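# Move one bottle from cabinet to bench, upright

## Task

Take a single bottle out of the cabinet and set it standing upright on the bench. The remaining two bottles must still be inside the cabinet when you finish.

## Robot and tools

Robot: two UR-type arms, left_arm and right_arm. Each has a Robotiq 2F-140 gripper whose fingers can fold, and each rides its own carriage on one shared floor track. left_rail carries left_arm and is always the one at larger y. right_rail carries right_arm. These names do not match image sides.

Scene frame: fixed to the table, metres. The table top is z = 0 and +z is up. +x is the direction the arms face and +y is to their left. The track runs along y at x = 0, with y = 0 at its middle. The table edge is at x = 0.17. Each arm base sits at x = 0, y = its carriage position_m, z = 0.04. Gripper frame: fingers point along its +z and close along its y. end_effector_position is the point between closed pads. Fingertips extend roughly 33 mm past it when the gap is small and about 9 mm when fully open.

execute_actions(actions, cameras): runs a list of actions in order. Each action may hold "rows", "steps", "until", and device commands.
- rows: up to 15 rows, each applied for one control step (1/30 s). Every row is one flat list of 18 numbers in [-1, 1], covering both arms even if only one moves. The order is: left dx, dy, dz, rx, ry, rz, left gripper position, force_limit, speed; then the same nine for the right arm.
- dx..rz are an offset, not a pose. They count from that arm's Hand target as it stood when the action began, in the Hand target's own axes. 1.0 = 0.6 m or 180 degrees, and rx, ry, rz form one rotation vector. Rows within an action all count from the same start, but each new action counts from the new Hand target, so repeating an offset moves the arm again. Six zeros re-request the current Hand target.
- Gripper numbers are absolute settings. position: +1 is open (140 mm), about -0.8 is pads touching, and -1 closes until stopped. force_limit runs from -1 (about 14 N) to +1 (about 58 N). speed runs from -1 (about 30 mm/s) to +1 (about 250 mm/s). Faster closes grip harder. To leave a gripper unchanged, resend its last three numbers, because 0 is itself a command.
- steps: 1 to 450, default 15, and at least one per row. After the last row, arms keep heading to that row's target.
- until: ends the action early on rail fields, e.g. {"left_rail": {"position_status": ["!=", "moving"]}} or {"all": {"status": "ended"}}. Numbers need a comparison ("=", "!=", "<", "<=", ">", ">=").
- Rails: {"left_rail": {"position_m": p}} sets an absolute carriage position. The left range is -0.8 to 1.5 and the right range is -1.5 to 0.8. speed_m_s is 0.01 to 1 and acceleration_factor is 0.1 to 1. {"stop": true} brakes the carriage. Keep the carriages about 0.78 m or more apart. Let a carriage arrive before aiming its gripper at scene points, because a row's target travels with its carriage.
- cameras: names from cam_high, cam_low, cam_front, cam_side, cam_left_wrist, cam_right_wrist, or ["all"]. An empty actions list returns all images.

move(target, speed, blend, stop_force, zero, blocking, cameras): plans straight paths for both arms.
- target: one 18-number row, or a list of up to 15 rows. All offsets count from the same starting Hand targets, in the same layout and scale as rows.
- speed: m/s, 0.002 to 3.6, default 0.25. Rotation speed is capped at twice that value in rad/s.
- blend: corner rounding in m; 0 means stop at each waypoint.
- stop_force: 3 to 120 N. It ends an arm's path when that arm feels that much push against its motion. zero (default true) re-zeroes before the move.
- blocking=false returns early, but cannot be combined with stop_force.
- Paths do not avoid obstacles. The whole move is capped at 10 s. The result adds a move: line such as done, off_target, held or fault, plus limits (paced or held).

wait(seconds 0 to 10): lets time pass. stop(): brakes a running move. zoom_image(camera, region [x0, y0, x1, y1] in pixels, at most 504 by 504): shows a closer crop of a camera's newest image. zero_wrist_force(arm): re-zeroes that arm's force sensor. read_manual(section): licence text only. finished_scene(scene 1 or 2): ends the scene irreversibly, and the goal must then hold with the robot untouched.

Results show, per arm:
- end_effector_position and quat_wxyz in the scene frame.
- Hand target, which is where the next offsets count from.
- Joint positions: rail in m, then six joints in rad.
- Joint torques, Wrist force and torque in gripper axes (including the peak since the last reading), and Motor temperatures.
- Gripper object_status: 0 moving, 1 blocked while opening, 2 blocked while closing (a grip), 3 reached the target or pads met.
- position_measured in counts: 3 is open, 230 is pads met.
- Rail position_status: moving, done, contact_stop, time_out, stopped, stopped_with_arm, stopped_for_other_arm or stopped_for_other_carriage. position_answer reads taken or not_taken.

Gripping: close with position -1 and confirm object_status 2. Grip near the fingertip quarter of the pads for a true squeeze, because deeper grips can fold the fingers and slip. To grip harder, raise force_limit and change position -1 to -0.98. For gentle row motion, ramp offsets gradually, for example 0.01 per row.

Avoid the following:
- Dropping or tossing parts, or letting anything leave the table, including onto the track or the strip beside it. Any of these fails the scene.
- Hard hits on fixed or heavy things.
- Targets past a firm contact, because the arms are stiff and will fault.
- Forces near 150 N or joint torque at its limits (141 N m shoulder and elbow, 26.3 N m wrists). These cause a 10 s arm stop.
- Arms touching each other.
- Holding heavy loads far off-centre.
- Hot motors: 70 °C raises a warning and 85 °C stops the arm.

The scene keeps running while you think. The controller limits commanded rotation to 32 degrees from the current orientation per step.

Each tool is called after ">>>" by a JSON object that holds its "method" and its "body", one argument or row to a line.

## Session

>>> {"method": "execute_actions", "body": {
  "actions": []
}}

Scene clock: 0.00 s.
left_arm: end_effector_position=(+0.3456, +1.0750, +0.5800) position_measured=3 object_status=3 end_effector_quat_wxyz=(+0.000, +0.000, +1.000, +0.000) | right_arm: end_effector_position=(+0.3456, -1.1180, +0.5800) position_measured=3 object_status=3 end_effector_quat_wxyz=(+0.000, +0.000, +1.000, +0.000)
Joint positions: left_arm=[1.048 -0.316 -1.725 0.971 -0.816 -1.571 -0.316] | right_arm=[-1.145 -0.316 -1.725 0.971 -0.816 -1.571 -0.316]
Joint velocities: within noise
Joint torques (N m): no reading
Motor temperatures (°C): left_arm=[29 31 33 36 38 36] | right_arm=[36 32 31 40 43 40]
Wrist force (N): no reading
Wrist torque (N m): no reading
Wrist force, peak (N): no reading
Hand target: left_arm +0.3456, +1.0750, +0.5800; +0.000, +0.000, +1.000, +0.000 | right_arm +0.3456, -1.1180, +0.5800; +0.000, +0.000, +1.000, +0.000
Tool commands: left_gripper/position=+1.0 left_gripper/force_limit=+1.0 left_gripper/speed=+1.0 right_gripper/position=+1.0 right_gripper/force_limit=+1.0 right_gripper/speed=+1.0
left_rail: position_m=1.048 position_status=done
right_rail: position_m=-1.145 position_status=done

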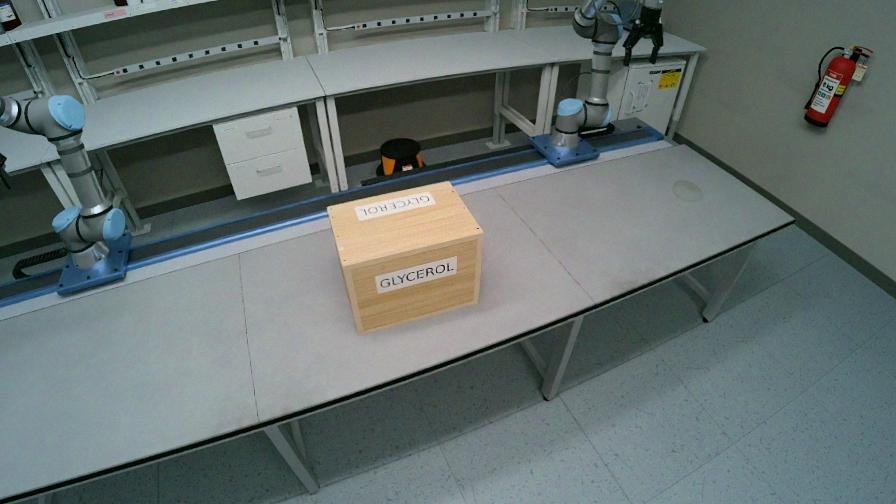

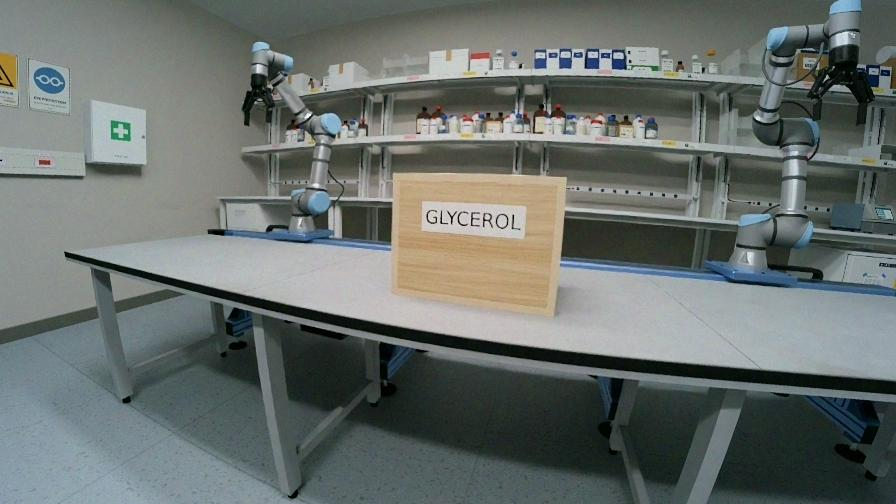

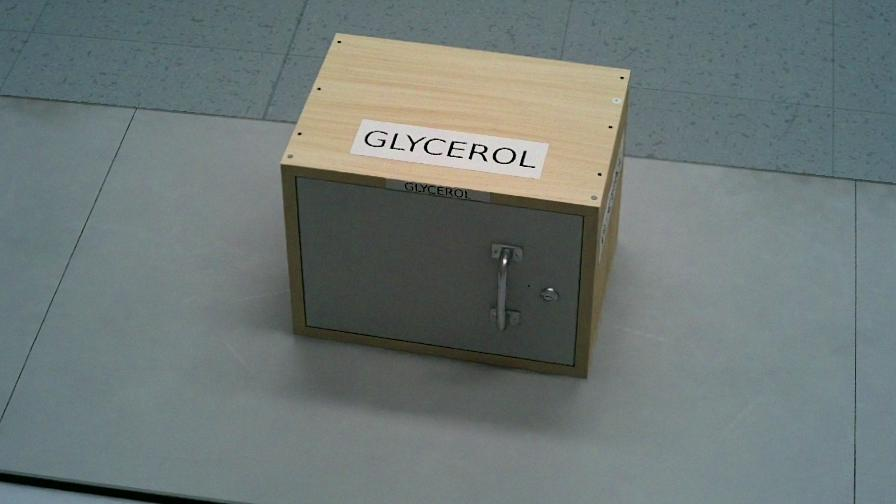

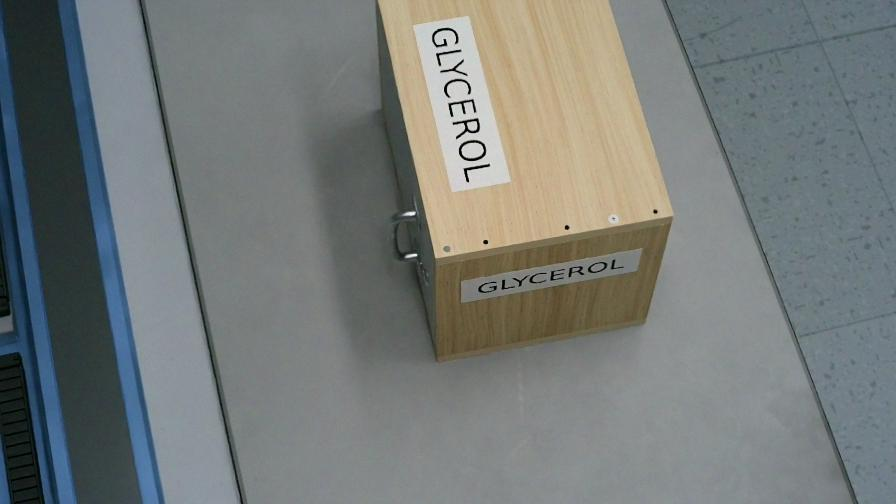

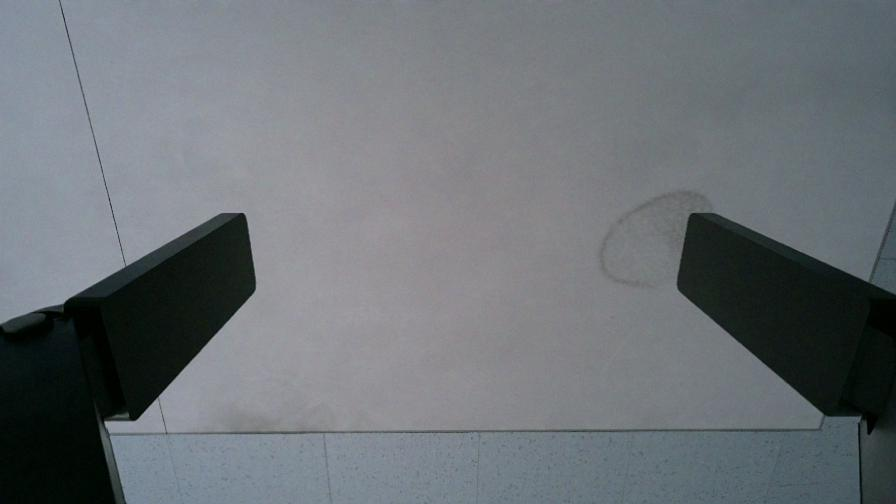

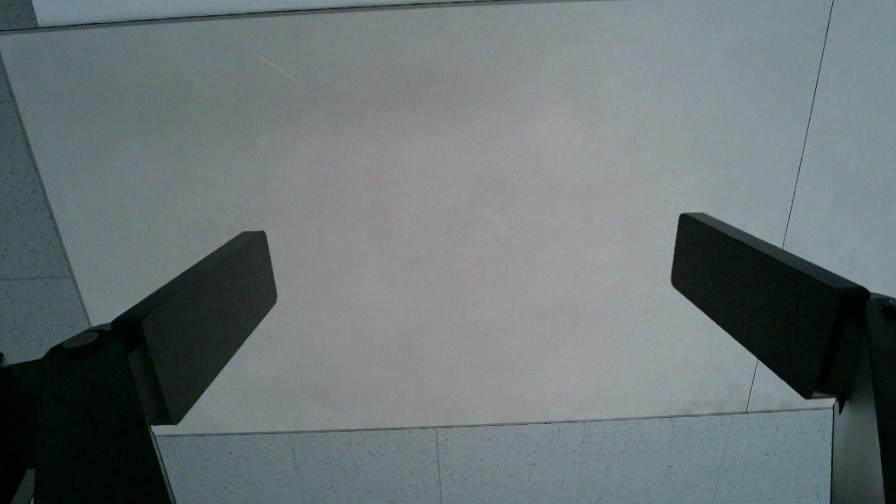

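>>> {"method": "execute_actions", "body": {
  "actions": [
    {"right_rail":{"position_m":-0.45,"speed_m_s":0.7},"steps":150,"until":{"right_rail":{"position_status":["!=","moving"]}}}
  ]
}}

>>> {"method": "move", "body": {
  "target": [0,0,0,0,0,0,1,1,1,-0.06,0.56,0,0,0,0,0.2,-1,0],
  "cameras": ["cam_right_wrist","cam_side","cam_front"]
}}

Scene clock: 38.83 s.
left_arm: end_effector_position=(+0.3456, +1.0750, +0.5800) position_measured=3 object_status=3 end_effector_quat_wxyz=(+0.000, +0.000, +1.000, +0.000) | right_arm: end_effector_position=(+0.3456, -0.4228, +0.5800) position_measured=3 object_status=3 end_effector_quat_wxyz=(+0.000, +0.000, +1.000, +0.000)
Joint positions: left_arm=[1.048 -0.316 -1.725 0.971 -0.816 -1.571 -0.316] | right_arm=[-0.45 -0.316 -1.725 0.971 -0.816 -1.571 -0.316]
Joint torques (N m): left_arm=[0.66 -13.72 -19.69 -2.8 -0.09 0.31] | right_arm=[-1.15 -12.93 -19.83 -2.76 0.31 0.3]
Wrist force (N): left_arm=[0.0 -0.3 -0.3] | right_arm=[0.2 -0.2 0.1]
Wrist torque (N m): left_arm=[-0.06 0.00 0.00] | right_arm=[-0.05 -0.03 0.01]
Wrist force, peak (N): left_arm=[-0.3 -0.5 -0.4] | right_arm=[-0.1 -2.4 -0.1]
Hand target: left_arm +0.3456, +1.0750, +0.5800; +0.000, +0.000, +1.000, +0.000 | right_arm +0.3456, -0.4228, +0.5800; +0.000, +0.000, +1.000, +0.000
Tool commands: left_gripper/position=+1.0 left_gripper/force_limit=+1.0 left_gripper/speed=+1.0 right_gripper/position=+1.0 right_gripper/force_limit=+1.0 right_gripper/speed=+1.0
left_rail: position_m=1.048 position_status=done
right_rail: position_m=-0.450 speed_m_s=0.70 position_status=done

Scene clock: 41.00 s.
left_arm: end_effector_position=(+0.3456, +1.0750, +0.5800) position_measured=3 object_status=3 end_effector_quat_wxyz=(+0.000, +0.000, +1.000, +0.000) | right_arm: end_effector_position=(+0.3816, -0.0867, +0.5800) position_measured=104 object_status=3 end_effector_quat_wxyz=(+0.000, +0.000, +1.000, +0.000)
Joint positions: left_arm=[1.048 -0.316 -1.725 0.971 -0.816 -1.571 -0.316] | right_arm=[-0.45 0.505 -1.223 0.394 -0.742 -1.571 0.505]
Joint torques (N m): left_arm=[0.04 -14.72 -20.06 -2.56 -0.29 0.12] | right_arm=[8.66 -22.13 -32.66 -0.87 -1.44 1.56]
Wrist force (N): left_arm=[-0.1 -0.3 -0.2] | right_arm=[-0.4 -0.1 -0.1]
Wrist torque (N m): left_arm=[-0.07 0.02 0.01] | right_arm=[-0.04 0.11 -0.05]
Wrist force, peak (N): left_arm=[-0.1 -0.4 -0.4] | right_arm=[-0.7 2.0 0.4]
Hand target: left_arm +0.3456, +1.0750, +0.5800; +0.000, +0.000, +1.000, +0.000 | right_arm +0.3816, -0.0867, +0.5800; +0.000, +0.000, +1.000, +0.000
Off the commanded pose: left_arm 0.000 m, 0 deg | right_arm 0.000 m, 0 deg.
left_rail: position_m=1.048 position_status=done
right_rail: position_m=-0.450 speed_m_s=0.70 position_status=done
move: done
camera_calibration:
cam_right_wrist: T_world_to_cam=[[0.0533545, 0.998537, 0.00874948, 0.0693712], [0.943003, -0.0532655, 0.328493, -0.553346], [0.328479, -0.00927581, -0.944466, 0.561195], [0, 0, 0, 1]] pos_world=[0.333765, -0.0935384, 0.711193]
Images, in order (width x height): cam_front 896x504, cam_side 896x504, cam_right_wrist 896x504.

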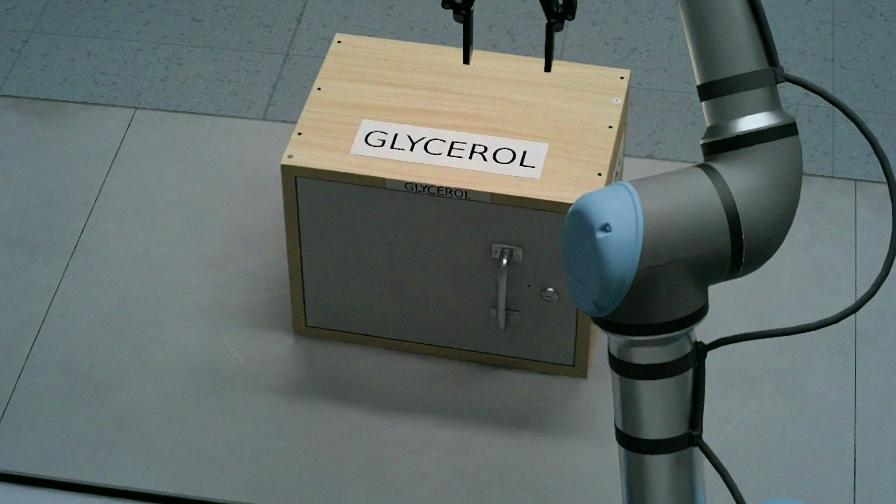

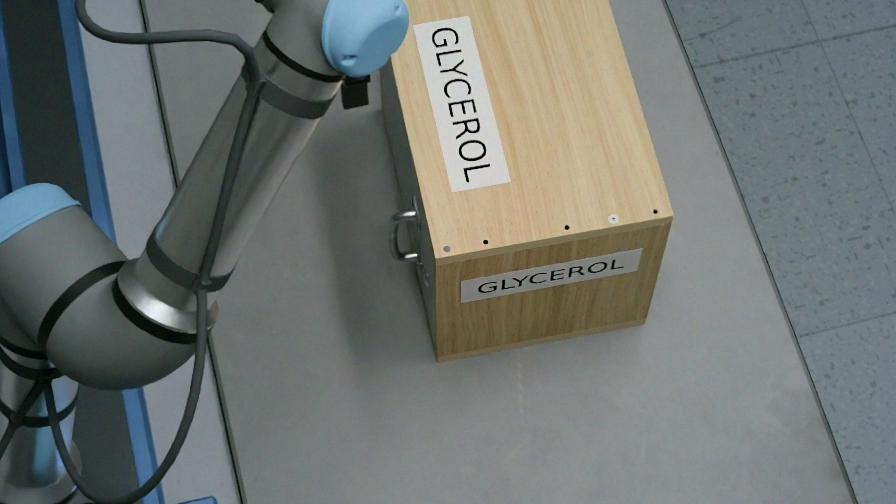

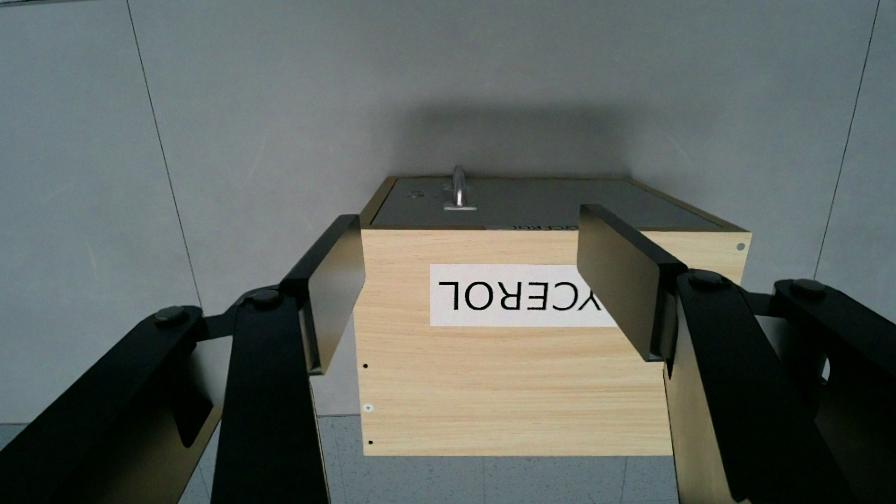

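>>> {"method": "move", "body": {
  "target": [
    [0,0,0,0,0,0,1,1,1,-0.034,0.008,0.3,0,0,0,0.2,-1,0],
    [0,0,0,0,0,0,1,1,1,-0.034,0.008,0.633,0,0,0,0.2,-1,0]
  ],
  "blend": [0.02,0],
  "stop_force": 15,
  "cameras": ["cam_front","cam_right_wrist","cam_side"]
}}

Scene clock: 55.90 s.
left_arm: end_effector_position=(+0.3456, +1.0750, +0.5800) position_measured=3 object_status=3 end_effector_quat_wxyz=(+0.000, +0.000, +1.000, +0.000) | right_arm: end_effector_position=(+0.4020, -0.0820, +0.2002) position_measured=104 object_status=3 end_effector_quat_wxyz=(+0.000, +0.000, +1.000, +0.000)
Joint positions: left_arm=[1.048 -0.316 -1.725 0.971 -0.816 -1.571 -0.316] | right_arm=[-0.45 0.494 -1.445 1.737 -1.863 -1.571 0.494]
Joint torques (N m): left_arm=[-0.19 -14.36 -20.39 -2.69 -0.26 0.44] | right_arm=[4.77 -18.61 -13.48 -4.54 1.79 1.07]
Wrist force (N): left_arm=[-0.3 -0.3 -0.1] | right_arm=[-0.5 0.0 -0.4]
Wrist torque (N m): left_arm=[-0.05 0.05 0.01] | right_arm=[-0.04 0.12 0.13]
Wrist force, peak (N): left_arm=[-0.1 -0.7 -0.5] | right_arm=[-0.2 -0.5 -2.2]
Hand target: left_arm +0.3456, +1.0750, +0.5800; +0.000, +0.000, +1.000, +0.000 | right_arm +0.4020, -0.0820, +0.2002; +0.000, +0.000, +1.000, +0.000
Off the commanded pose: left_arm 0.000 m, 0 deg | right_arm 0.000 m, 0 deg.
left_rail: position_m=1.048 position_status=done
right_rail: position_m=-0.450 speed_m_s=0.70 position_status=done
move: done
camera_calibration:
cam_right_wrist: T_world_to_cam=[[0.0533894, 0.998536, 0.00865031, 0.0668284], [0.943032, -0.0532667, 0.32841, -0.447642], [0.32839, -0.00937607, -0.944496, 0.19583], [0, 0, 0, 1]] pos_world=[0.354265, -0.0887389, 0.331392]
Images, in order (width x height): cam_front 896x504, cam_side 896x504, cam_right_wrist 896x504.

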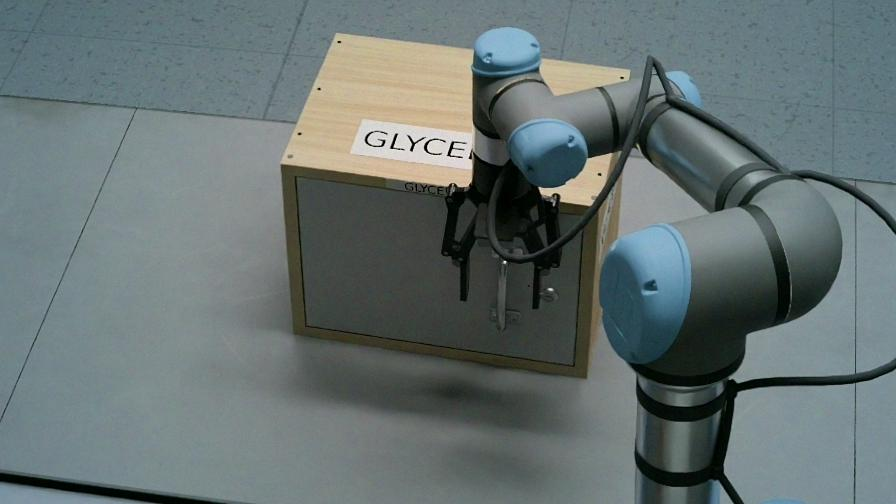

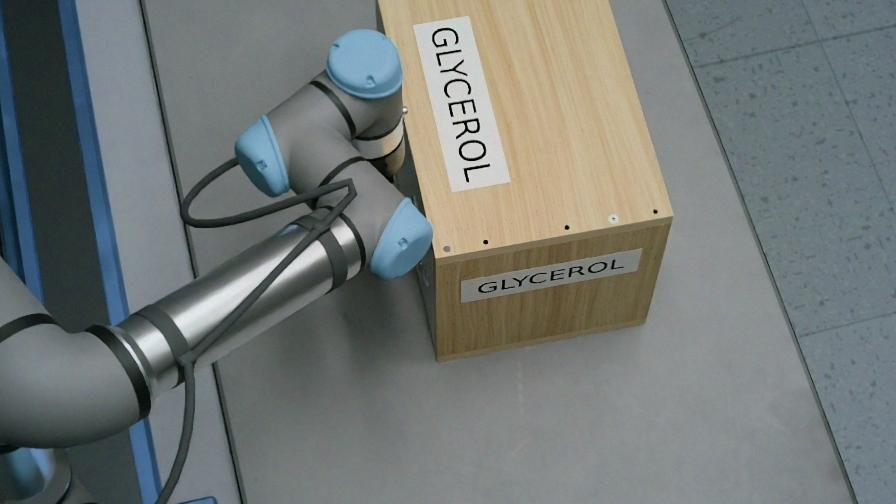

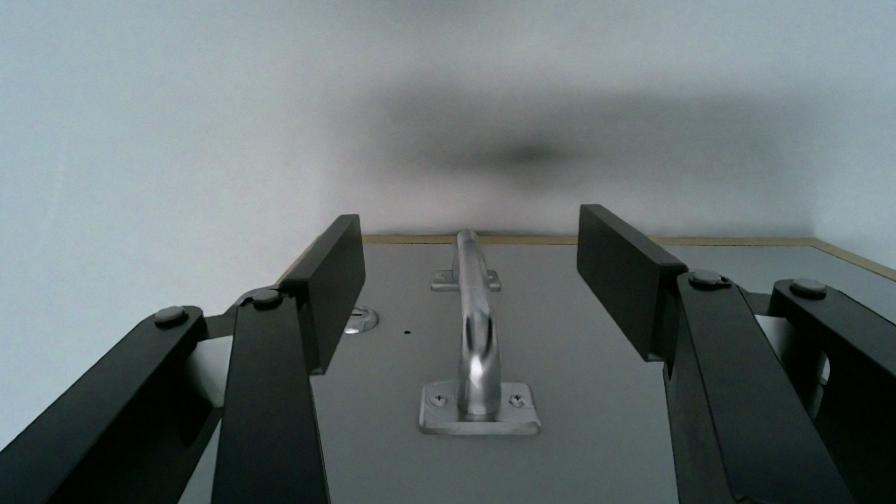

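>>> {"method": "execute_actions", "body": {
  "actions": [
    {"rows":[[0,0,0,0,0,0,1,1,1,0,0,0,0,0,0,-1,0,-1]],"steps":110}
  ],
  "cameras": ["cam_right_wrist"]
}}

Scene clock: 66.57 s.
left_arm: end_effector_position=(+0.3456, +1.0750, +0.5800) position_measured=3 object_status=3 end_effector_quat_wxyz=(+0.000, +0.000, +1.000, +0.000) | right_arm: end_effector_position=(+0.4020, -0.0820, +0.2002) position_measured=232 object_status=3 end_effector_quat_wxyz=(+0.000, +0.000, +1.000, +0.000)
Joint positions: left_arm=[1.048 -0.316 -1.725 0.971 -0.816 -1.571 -0.316] | right_arm=[-0.45 0.494 -1.445 1.737 -1.863 -1.571 0.494]
Joint torques (N m): left_arm=[0.45 -14.68 -20.13 -2.7 -0.34 0.52] | right_arm=[-13.58 -18.27 -29.13 -4.57 -4.05 1.23]
Wrist force (N): left_arm=[0.1 0.0 0.1] | right_arm=[10.2 3.7 -1.9]
Wrist torque (N m): left_arm=[0.01 -0.01 0.00] | right_arm=[-0.18 0.08 0.08]
Wrist force, peak (N): left_arm=[-0.4 -0.4 -0.3] | right_arm=[10.4 4.0 -2.0]
Hand target: left_arm +0.3456, +1.0750, +0.5800; +0.000, +0.000, +1.000, +0.000 | right_arm +0.4020, -0.0820, +0.2002; +0.000, +0.000, +1.000, +0.000
Off the commanded pose: left_arm 0.000 m, 0 deg | right_arm 0.000 m, 0 deg.
left_rail: position_m=1.048 position_status=done
right_rail: position_m=-0.450 speed_m_s=0.70 position_status=done
camera_calibration:
cam_right_wrist: T_world_to_cam=[[0.0532959, 0.998542, 0.00861721, 0.0668779], [0.943038, -0.0531676, 0.328411, -0.447541], [0.32839, -0.00937658, -0.944496, 0.195862], [0, 0, 0, 1]] pos_world=[0.354164, -0.0887385, 0.331392]
Images, in order (width x height): cam_right_wrist 896x504.

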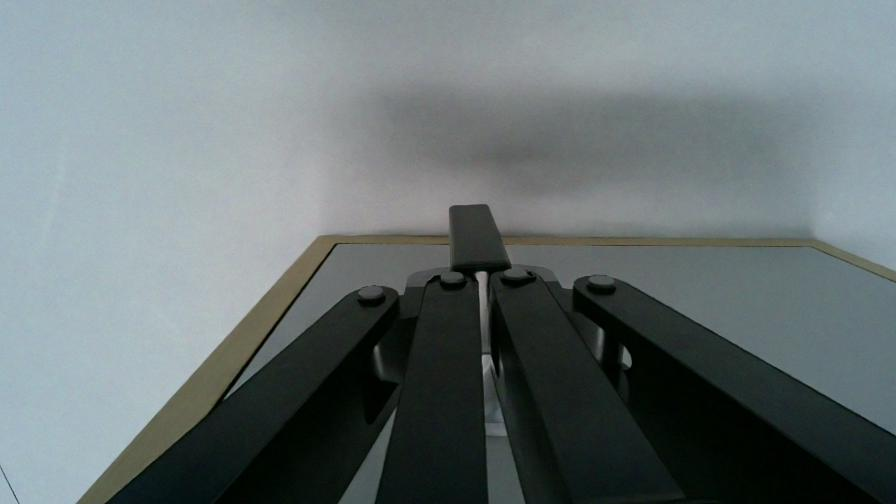

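>>> {"method": "execute_actions", "body": {
  "actions": [
    {"rows":[[0,0,0,0,0,0,1,1,1,0,0,0,0,0,0,0.2,-1,0]],"steps":30}
  ]
}}

>>> {"method": "move", "body": {
  "target": [
    [0,0,0,0,0,0,1,1,1,0.033,0.004,0.008,0,-0.083,0,0.2,-1,0],
    [0,0,0,0,0,0,1,1,1,-0.027,0.004,0.008,0,-0.083,0,0.2,-1,0]
  ],
  "speed": 0.1,
  "cameras": ["cam_right_wrist"]
}}

Scene clock: 79.73 s.
left_arm: end_effector_position=(+0.3456, +1.0750, +0.5800) position_measured=3 object_status=3 end_effector_quat_wxyz=(+0.000, +0.000, +1.000, +0.000) | right_arm: end_effector_position=(+0.4020, -0.0820, +0.2002) position_measured=104 object_status=3 end_effector_quat_wxyz=(+0.000, +0.000, +1.000, +0.000)
Joint positions: left_arm=[1.048 -0.316 -1.725 0.971 -0.816 -1.571 -0.316] | right_arm=[-0.45 0.494 -1.445 1.737 -1.863 -1.571 0.494]
Joint torques (N m): left_arm=[0.41 -14.59 -20.36 -2.91 -0.55 0.56] | right_arm=[8.42 -25.86 -34.13 -4.26 1.92 1.1]
Wrist force (N): left_arm=[0.0 0.2 0.0] | right_arm=[-0.9 0.2 -0.4]
Wrist torque (N m): left_arm=[0.05 0.00 0.00] | right_arm=[0.01 0.21 0.14]
Wrist force, peak (N): left_arm=[0.5 -0.4 0.0] | right_arm=[10.9 3.8 -1.9]
Hand target: left_arm +0.3456, +1.0750, +0.5800; +0.000, +0.000, +1.000, +0.000 | right_arm +0.4020, -0.0820, +0.2002; +0.000, +0.000, +1.000, +0.000
Off the commanded pose: left_arm 0.000 m, 0 deg | right_arm 0.000 m, 0 deg.
left_rail: position_m=1.048 position_status=done
right_rail: position_m=-0.450 speed_m_s=0.70 position_status=done

Scene clock: 82.10 s.
left_arm: end_effector_position=(+0.3456, +1.0750, +0.5800) position_measured=3 object_status=3 end_effector_quat_wxyz=(+0.000, +0.000, +1.000, +0.000) | right_arm: end_effector_position=(+0.4182, -0.0795, +0.1954) position_measured=104 object_status=3 end_effector_quat_wxyz=(+0.130, +0.000, +0.992, +0.000)
Joint positions: left_arm=[1.048 -0.316 -1.725 0.971 -0.816 -1.571 -0.316] | right_arm=[-0.45 0.562 -1.512 1.912 -2.193 -1.709 0.547]
Joint torques (N m): left_arm=[0.39 -13.07 -19.97 -2.73 -0.48 0.69] | right_arm=[-8.49 -15.32 -37.93 -4 1.44 -1.25]
Wrist force (N): left_arm=[0.3 -0.6 0.2] | right_arm=[-1.0 -0.3 -0.4]
Wrist torque (N m): left_arm=[-0.13 -0.06 0.00] | right_arm=[-0.05 0.25 0.20]
Wrist force, peak (N): left_arm=[0.3 -0.6 0.2] | right_arm=[-2.0 -0.3 0.0]
Hand target: left_arm +0.3456, +1.0750, +0.5800; +0.000, +0.000, +1.000, +0.000 | right_arm +0.4182, -0.0796, +0.1954; +0.130, +0.000, +0.992, +0.000
Off the commanded pose: left_arm 0.000 m, 0 deg | right_arm 0.000 m, 0 deg.
left_rail: position_m=1.048 position_status=done
right_rail: position_m=-0.450 speed_m_s=0.70 position_status=done
move: done
camera_calibration:
cam_right_wrist: T_world_to_cam=[[0.0492956, 0.998537, 0.0222096, 0.0626592], [0.826434, -0.0532661, 0.560508, -0.457775], [0.560871, -0.00927579, -0.827851, 0.0660814], [0, 0, 0, 1]] pos_world=[0.338169, -0.0863384, 0.3099]
Images, in order (width x height): cam_right_wrist 896x504.

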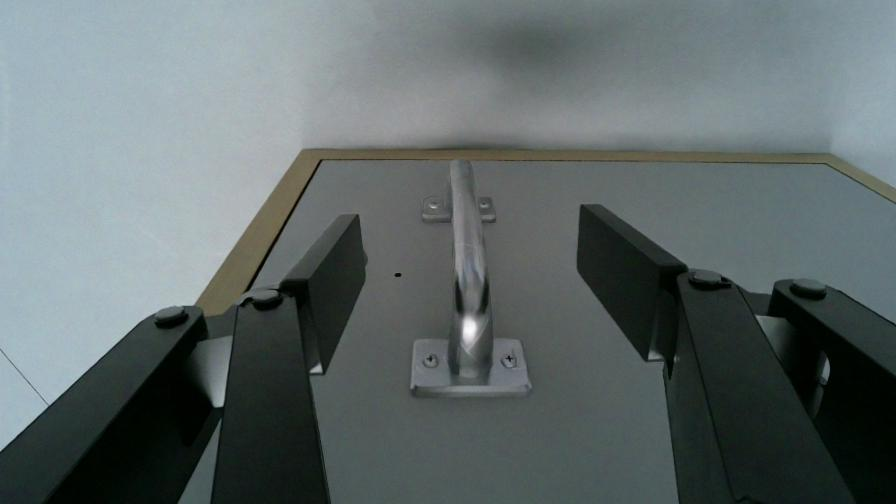

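>>> {"method": "execute_actions", "body": {
  "actions": [
    {"rows":[[0,0,0,0,0,0,1,1,1,0,0,0,0,0,0,-1,0,-1]],"steps":110}
  ],
  "cameras": ["cam_right_wrist"]
}}

Scene clock: 92.37 s.
left_arm: end_effector_position=(+0.3456, +1.0750, +0.5800) position_measured=3 object_status=3 end_effector_quat_wxyz=(+0.000, +0.000, +1.000, +0.000) | right_arm: end_effector_position=(+0.4182, -0.0796, +0.1954) position_measured=214 object_status=2 end_effector_quat_wxyz=(+0.130, +0.000, +0.992, +0.000)
Joint positions: left_arm=[1.048 -0.316 -1.725 0.971 -0.816 -1.571 -0.316] | right_arm=[-0.45 0.562 -1.512 1.912 -2.193 -1.709 0.547]
Joint torques (N m): left_arm=[0.3 -15.07 -19.88 -2.76 -0.57 0.96] | right_arm=[10.93 -20.17 -37.12 -7.38 3.36 -1.05]
Wrist force (N): left_arm=[0.0 0.1 0.2] | right_arm=[4.0 -12.2 -6.1]
Wrist torque (N m): left_arm=[0.02 -0.01 0.00] | right_arm=[-0.14 0.12 0.40]
Wrist force, peak (N): left_arm=[0.5 -0.4 -0.3] | right_arm=[3.4 -15.7 -4.8]
Hand target: left_arm +0.3456, +1.0750, +0.5800; +0.000, +0.000, +1.000, +0.000 | right_arm +0.4182, -0.0796, +0.1954; +0.130, +0.000, +0.992, +0.000
Off the commanded pose: left_arm 0.000 m, 0 deg | right_arm 0.000 m, 0 deg.
left_rail: position_m=1.048 position_status=done
right_rail: position_m=-0.450 speed_m_s=0.70 position_status=done
camera_calibration:
cam_right_wrist: T_world_to_cam=[[0.0492705, 0.998542, 0.0220654, 0.0627128], [0.826483, -0.0531652, 0.560446, -0.457763], [0.560802, -0.00937678, -0.827897, 0.0661096], [0, 0, 0, 1]] pos_world=[0.338169, -0.0863385, 0.3099]
Images, in order (width x height): cam_right_wrist 896x504.

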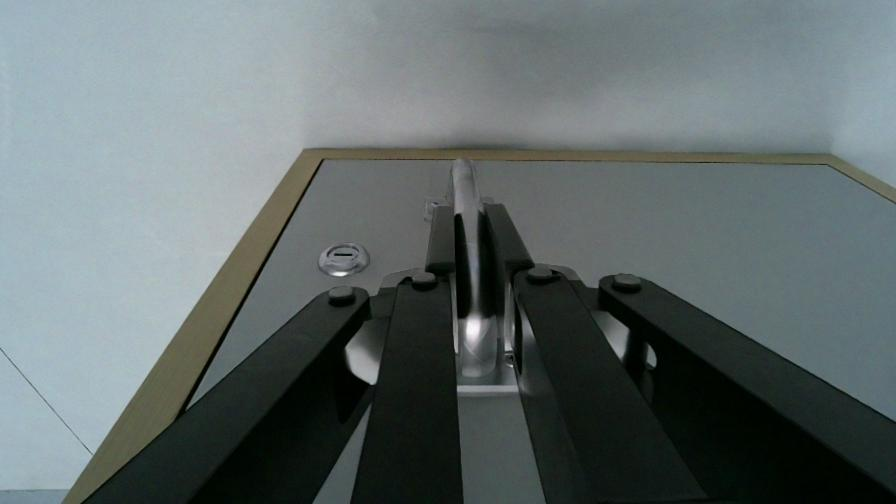

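>>> {"method": "move", "body": {
  "target": [0,0,0,0,0,0,1,1,1,0.103,0.0317,-0.0277,0.0216,0,0.0805,-1,0,-1],
  "speed": 0.06,
  "cameras": ["cam_right_wrist","cam_front"]
}}

Scene clock: 109.77 s.
left_arm: end_effector_position=(+0.3456, +1.0750, +0.5800) position_measured=3 object_status=3 end_effector_quat_wxyz=(+0.000, +0.000, +1.000, +0.000) | right_arm: end_effector_position=(+0.3542, -0.0605, +0.1955) position_measured=214 object_status=2 end_effector_quat_wxyz=(+0.129, +0.129, +0.983, -0.017)
Joint positions: left_arm=[1.048 -0.316 -1.725 0.971 -0.816 -1.571 -0.316] | right_arm=[-0.45 0.705 -1.538 1.919 -2.103 -1.785 0.95]
Joint torques (N m): left_arm=[0.93 -14.48 -20.8 -2.81 -0.81 0.85] | right_arm=[7.79 -44.72 -37.53 0.28 -3.66 1.64]
Wrist force (N): left_arm=[-0.1 -0.2 -0.4] | right_arm=[-1.9 8.7 10.2]
Wrist torque (N m): left_arm=[-0.04 0.03 0.00] | right_arm=[-0.40 0.38 -0.03]
Wrist force, peak (N): left_arm=[0.1 -0.5 -0.6] | right_arm=[-1.3 -15.3 -2.9]
Hand target: left_arm +0.3456, +1.0750, +0.5800; +0.000, +0.000, +1.000, +0.000 | right_arm +0.3542, -0.0605, +0.1955; +0.129, +0.129, +0.983, -0.017
Off the commanded pose: left_arm 0.000 m, 0 deg | right_arm 0.000 m, 0 deg.
left_rail: position_m=1.048 position_status=done
right_rail: position_m=-0.450 speed_m_s=0.70 position_status=done
move: done
camera_calibration:
cam_right_wrist: T_world_to_cam=[[0.306018, 0.951778, 0.0217387, -0.0468654], [0.784605, -0.265069, 0.560476, -0.401945], [0.539211, -0.154459, -0.827885, 0.101101], [0, 0, 0, 1]] pos_world=[0.275195, -0.0463218, 0.31]
Images, in order (width x height): cam_front 896x504, cam_right_wrist 896x504.

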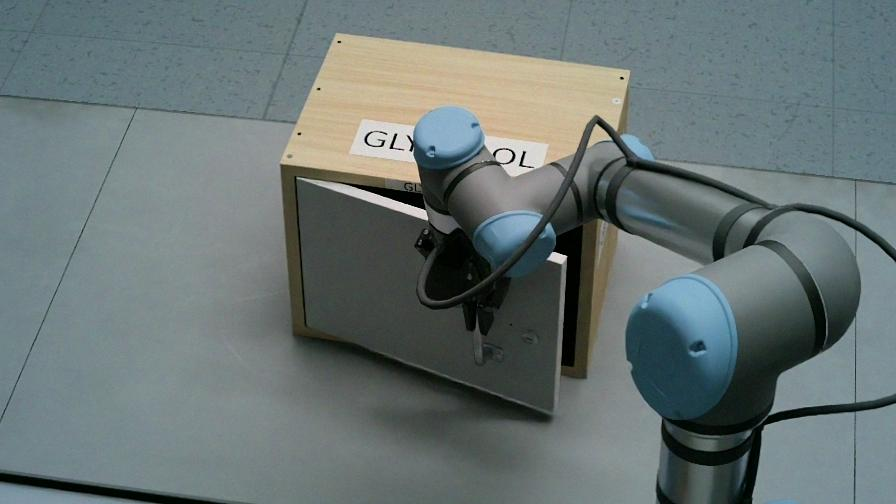

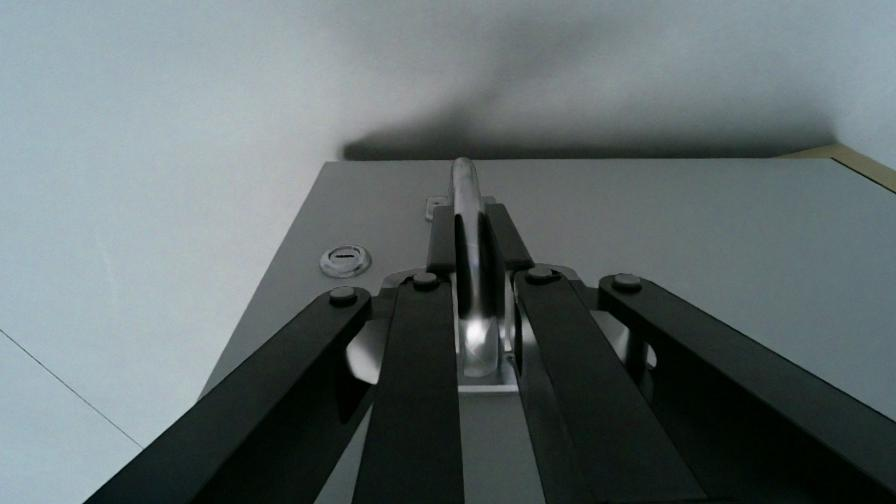

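>>> {"method": "move", "body": {
  "target": [
    [0,0,0,0,0,0,1,1,1,0.103,0.0317,-0.0277,0.0216,0,0.0805,-1,0,-1],
    [0,0,0,0,0,0,1,1,1,0.195,0.09,-0.052,0.0432,0,0.161,-1,0,-1],
    [0,0,0,0,0,0,1,1,1,0.267,0.17,-0.0717,0.0648,0,0.2415,-1,0,-1]
  ],
  "speed": 0.12,
  "blend": [0.01,0.01,0],
  "cameras": ["cam_front"]
}}

>>> {"method": "execute_actions", "body": {
  "actions": [
    {"rows":[[0,0,0,0,0,0,1,1,1,0,0,0,0,0,0,0.3,-1,-0.5]],"steps":40}
  ],
  "cameras": ["cam_front","cam_right_wrist","cam_high","cam_side"]
}}

Scene clock: 128.33 s.
left_arm: end_effector_position=(+0.3456, +1.0750, +0.5800) position_measured=3 object_status=3 end_effector_quat_wxyz=(+0.000, +0.000, +1.000, +0.000) | right_arm: end_effector_position=(+0.2204, +0.0809, +0.1957) position_measured=214 object_status=2 end_effector_quat_wxyz=(+0.113, +0.496, +0.859, -0.066)
Joint positions: left_arm=[1.048 -0.316 -1.725 0.971 -0.816 -1.571 -0.316] | right_arm=[-0.45 1.065 -1.25 1.497 -1.68 -1.794 2.127]
Joint torques (N m): left_arm=[-0.45 -14.89 -20.22 -2.74 -0.88 1.21] | right_arm=[12.82 -34.41 -41.35 0.85 2.4 2.02]
Wrist force (N): left_arm=[0.0 -0.3 0.3] | right_arm=[1.1 9.3 13.1]
Wrist torque (N m): left_arm=[-0.07 -0.01 -0.01] | right_arm=[-0.02 0.26 -0.50]
Wrist force, peak (N): left_arm=[0.3 -0.6 -0.3] | right_arm=[-0.2 8.1 14.2]
Hand target: left_arm +0.3456, +1.0750, +0.5800; +0.000, +0.000, +1.000, +0.000 | right_arm +0.2204, +0.0809, +0.1958; +0.113, +0.496, +0.859, -0.066
Off the commanded pose: left_arm 0.000 m, 0 deg | right_arm 0.000 m, 0 deg.
left_rail: position_m=1.048 position_status=done
right_rail: position_m=-0.450 speed_m_s=0.70 position_status=done
move: done
Images, in order (width x height): cam_front 896x504.

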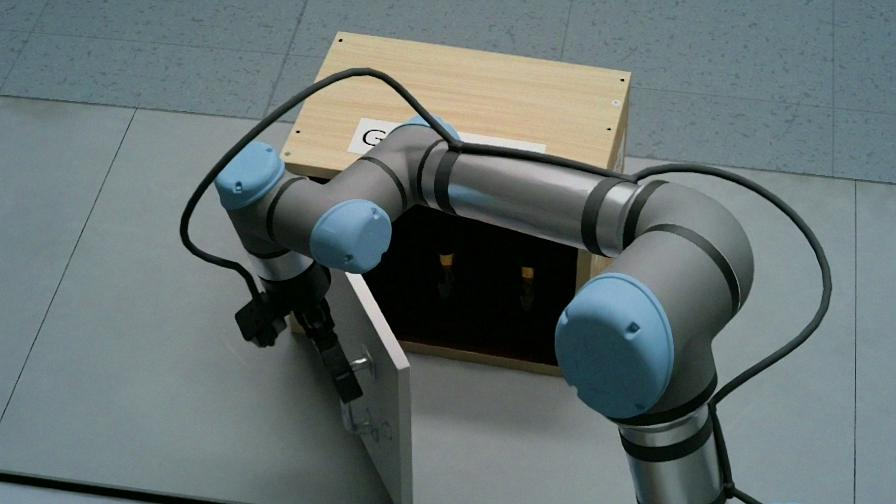

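Scene clock: 129.87 s.
left_arm: end_effector_position=(+0.3456, +1.0750, +0.5800) position_measured=3 object_status=3 end_effector_quat_wxyz=(+0.000, +0.000, +1.000, +0.000) | right_arm: end_effector_position=(+0.2204, +0.0809, +0.1958) position_measured=91 object_status=3 end_effector_quat_wxyz=(+0.113, +0.496, +0.859, -0.066)
Joint positions: left_arm=[1.048 -0.316 -1.725 0.971 -0.816 -1.571 -0.316] | right_arm=[-0.45 1.065 -1.25 1.497 -1.68 -1.794 2.127]
Joint torques (N m): left_arm=[0 -15.09 -20.49 -2.83 -0.84 1.17] | right_arm=[-9.56 -30.87 -21.24 -4.43 -1.83 -0.72]
Wrist force (N): left_arm=[-0.1 -0.2 -0.2] | right_arm=[-1.1 -1.6 -0.1]
Wrist torque (N m): left_arm=[-0.05 0.01 -0.01] | right_arm=[-0.34 0.28 -0.03]
Wrist force, peak (N): left_arm=[-0.2 -0.2 -0.6] | right_arm=[0.7 9.6 13.1]
Hand target: left_arm +0.3456, +1.0750, +0.5800; +0.000, +0.000, +1.000, +0.000 | right_arm +0.2204, +0.0809, +0.1958; +0.113, +0.496, +0.859, -0.066
Off the commanded pose: left_arm 0.000 m, 0 deg | right_arm 0.000 m, 0 deg.
left_rail: position_m=1.048 position_status=done
right_rail: position_m=-0.450 speed_m_s=0.70 position_status=done
camera_calibration:
cam_right_wrist: T_world_to_cam=[[0.88953, 0.456394, 0.0209764, -0.228946], [0.367354, -0.741775, 0.561089, -0.129148], [0.271638, -0.4914, -0.82749, 0.281498], [0, 0, 0, 1]] pos_world=[0.174632, 0.147019, 0.310203]
Images, in order (width x height): cam_high 896x504, cam_front 896x504, cam_side 896x504, cam_right_wrist 896x504.

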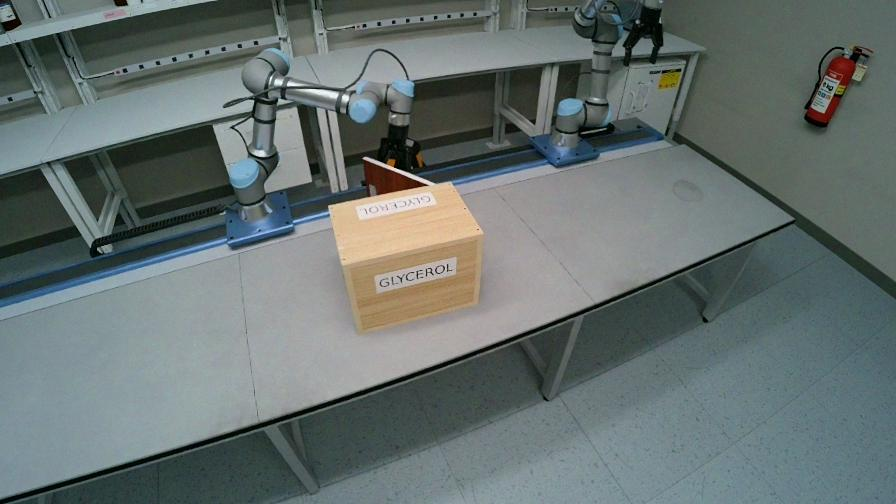

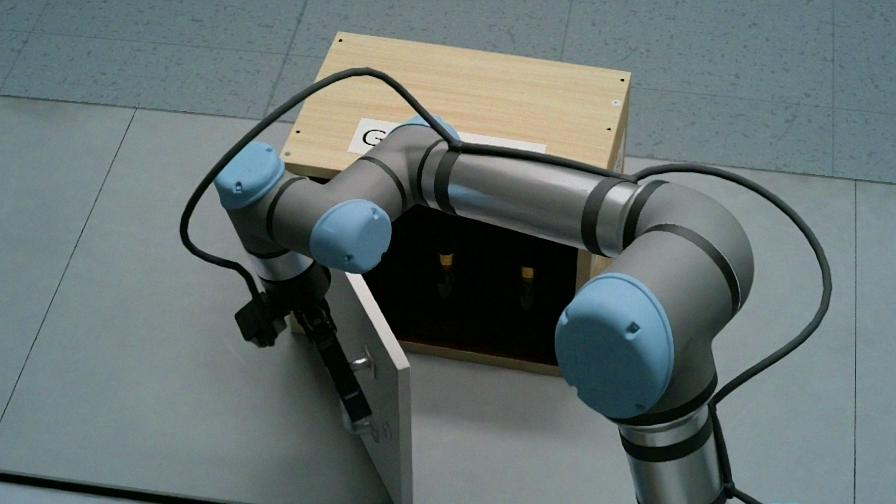

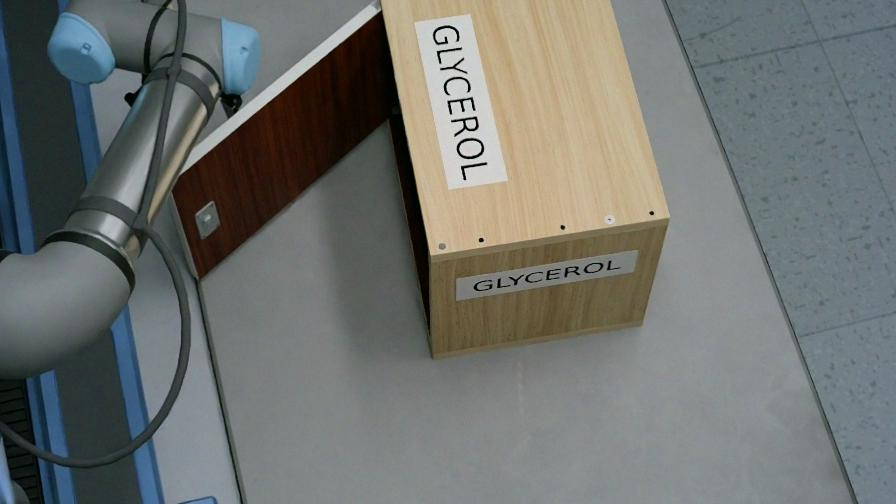

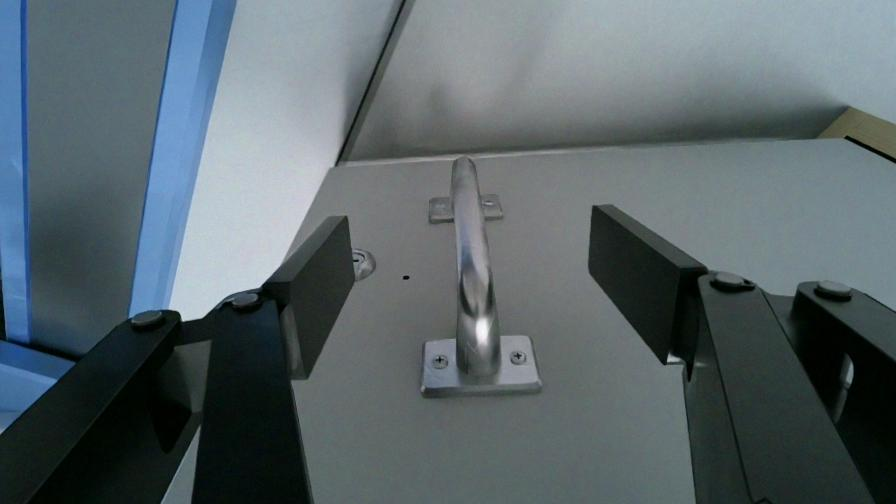

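>>> {"method": "move", "body": {
  "target": [
    [0,0,0,0,0,0,1,1,1,0,0,-0.42,0,0,0,0.3,-1,-0.5],
    [0,0,0,0,0,0,1,1,1,-0.285,-0.056,-0.363,0,0.083,0,0.3,-1,-0.5]
  ],
  "blend": [0.02,0],
  "cameras": ["cam_front"]
}}

Scene clock: 151.23 s.
left_arm: end_effector_position=(+0.3456, +1.0750, +0.5800) position_measured=3 object_status=3 end_effector_quat_wxyz=(+0.000, +0.000, +1.000, +0.000) | right_arm: end_effector_position=(+0.2460, -0.0300, +0.4504) position_measured=91 object_status=3 end_effector_quat_wxyz=(+0.000, +0.500, +0.866, -0.001)
Joint positions: left_arm=[1.048 -0.316 -1.725 0.971 -0.816 -1.571 -0.316] | right_arm=[-0.45 0.764 -1.57 1.221 -1.22 -1.571 1.811]
Joint torques (N m): left_arm=[0.22 -13.97 -19.89 -3.04 -0.82 1.14] | right_arm=[-8.61 -40.96 -14.1 -4.89 1.77 -1.18]
Wrist force (N): left_arm=[0.0 -0.2 -0.1] | right_arm=[-1.1 -1.0 -0.2]
Wrist torque (N m): left_arm=[-0.03 0.00 0.00] | right_arm=[-0.22 0.26 0.12]
Wrist force, peak (N): left_arm=[-0.5 0.2 0.3] | right_arm=[-4.1 -1.4 -0.4]
Hand target: left_arm +0.3456, +1.0750, +0.5800; +0.000, +0.000, +1.000, +0.000 | right_arm +0.2460, -0.0300, +0.4504; +0.000, +0.500, +0.866, -0.001
Off the commanded pose: left_arm 0.000 m, 0 deg | right_arm 0.000 m, 0 deg.
left_rail: position_m=1.048 position_status=done
right_rail: position_m=-0.450 speed_m_s=0.70 position_status=done
move: done
Images, in order (width x height): cam_front 896x504.

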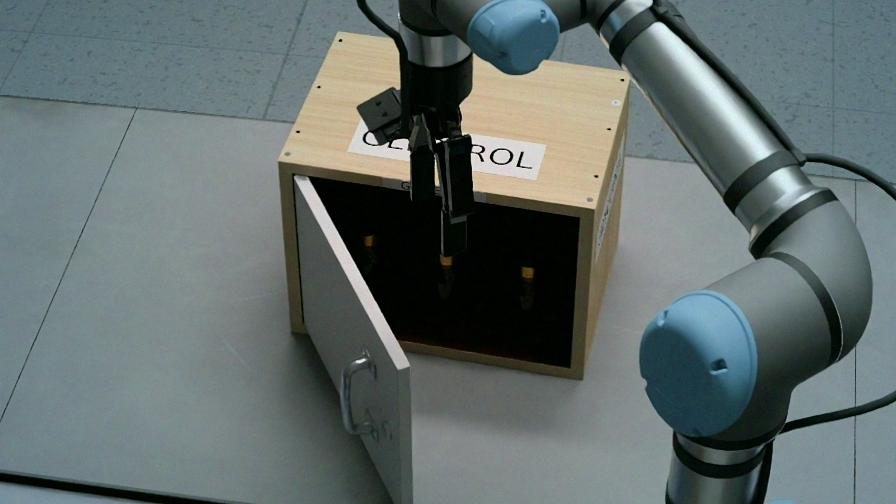

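>>> {"method": "move", "body": {
  "target": [
    [0,0,0,0,0,0,1,1,1,0,0,0,0,0,0,-0.8,-1,0],
    [0,0,0,0,0,0,1,1,1,0,0,0.42,0,0,0,-0.8,-1,0],
    [0,0,0,0,0,0,1,1,1,0.142,0.022,0.42,0,0,0,-0.8,-1,0],
    [0,0,0,0,0,0,1,1,1,0.307,0.069,0.42,0,0,0,-0.8,-1,0],
    [0,0,0,0,0,0,1,1,1,0.453,0.147,0.42,0,0,0,-0.8,-1,0]
  ],
  "blend": [0,0,0.02,0.03,0],
  "speed": [0.2,0.25,0.1,0.12,0.12],
  "cameras": ["cam_front","cam_side"]
}}

Scene clock: 169.03 s.
left_arm: end_effector_position=(+0.3456, +1.0750, +0.5800) position_measured=3 object_status=3 end_effector_quat_wxyz=(+0.000, +0.000, +1.000, +0.000) | right_arm: end_effector_position=(+0.1863, +0.2491, +0.1981) position_measured=229 object_status=3 end_effector_quat_wxyz=(+0.000, +0.500, +0.866, -0.001)
Joint positions: left_arm=[1.048 -0.316 -1.725 0.971 -0.816 -1.571 -0.316] | right_arm=[-0.45 1.125 -1.017 1.157 -1.709 -1.571 2.172]
Joint torques (N m): left_arm=[-0.55 -14.72 -20.55 -2.94 -1 1.35] | right_arm=[9.67 -37.85 -39.09 -1.58 -1.06 1.71]
Wrist force (N): left_arm=[0.0 -0.2 0.0] | right_arm=[-3.9 -2.3 -0.9]
Wrist torque (N m): left_arm=[-0.05 -0.01 -0.01] | right_arm=[-0.33 0.57 0.01]
Wrist force, peak (N): left_arm=[-0.4 -0.7 -0.3] | right_arm=[-5.5 -2.0 -1.0]
Hand target: left_arm +0.3456, +1.0750, +0.5800; +0.000, +0.000, +1.000, +0.000 | right_arm +0.1863, +0.2492, +0.1981; +0.000, +0.500, +0.866, -0.001
Off the commanded pose: left_arm 0.000 m, 0 deg | right_arm 0.000 m, 0 deg.
left_rail: position_m=1.048 position_status=done
right_rail: position_m=-0.450 speed_m_s=0.70 position_status=done
move: done
Images, in order (width x height): cam_front 896x504, cam_side 896x504.

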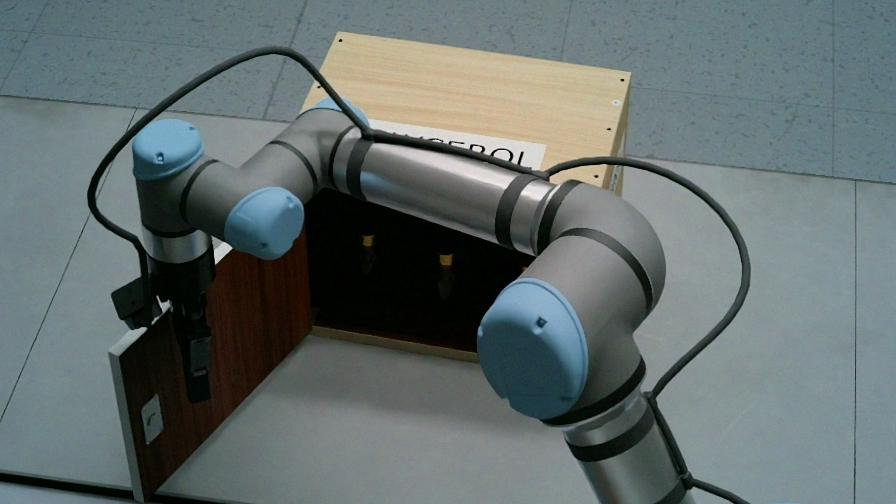

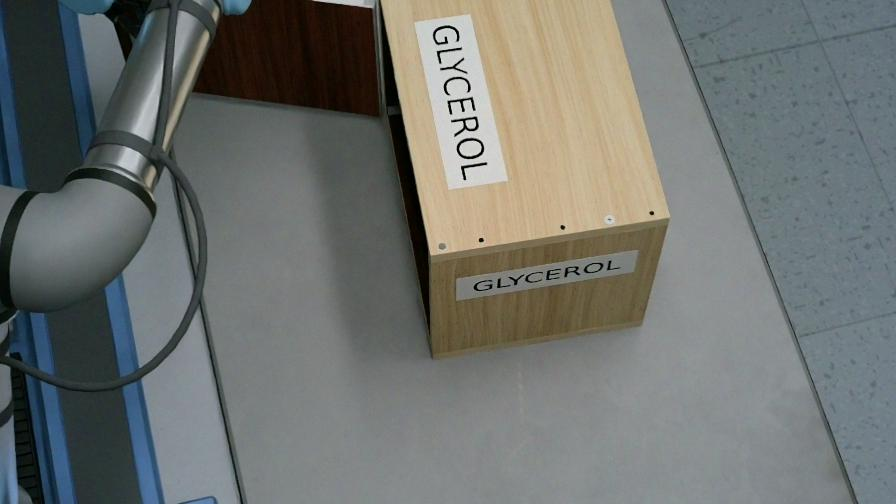

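>>> {"method": "zoom_image", "body": {
  "camera": "cam_front",
  "region": [290, 180, 600, 380]
}}

Scaled by 1.626.

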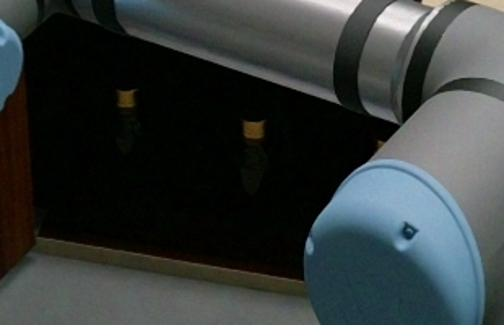

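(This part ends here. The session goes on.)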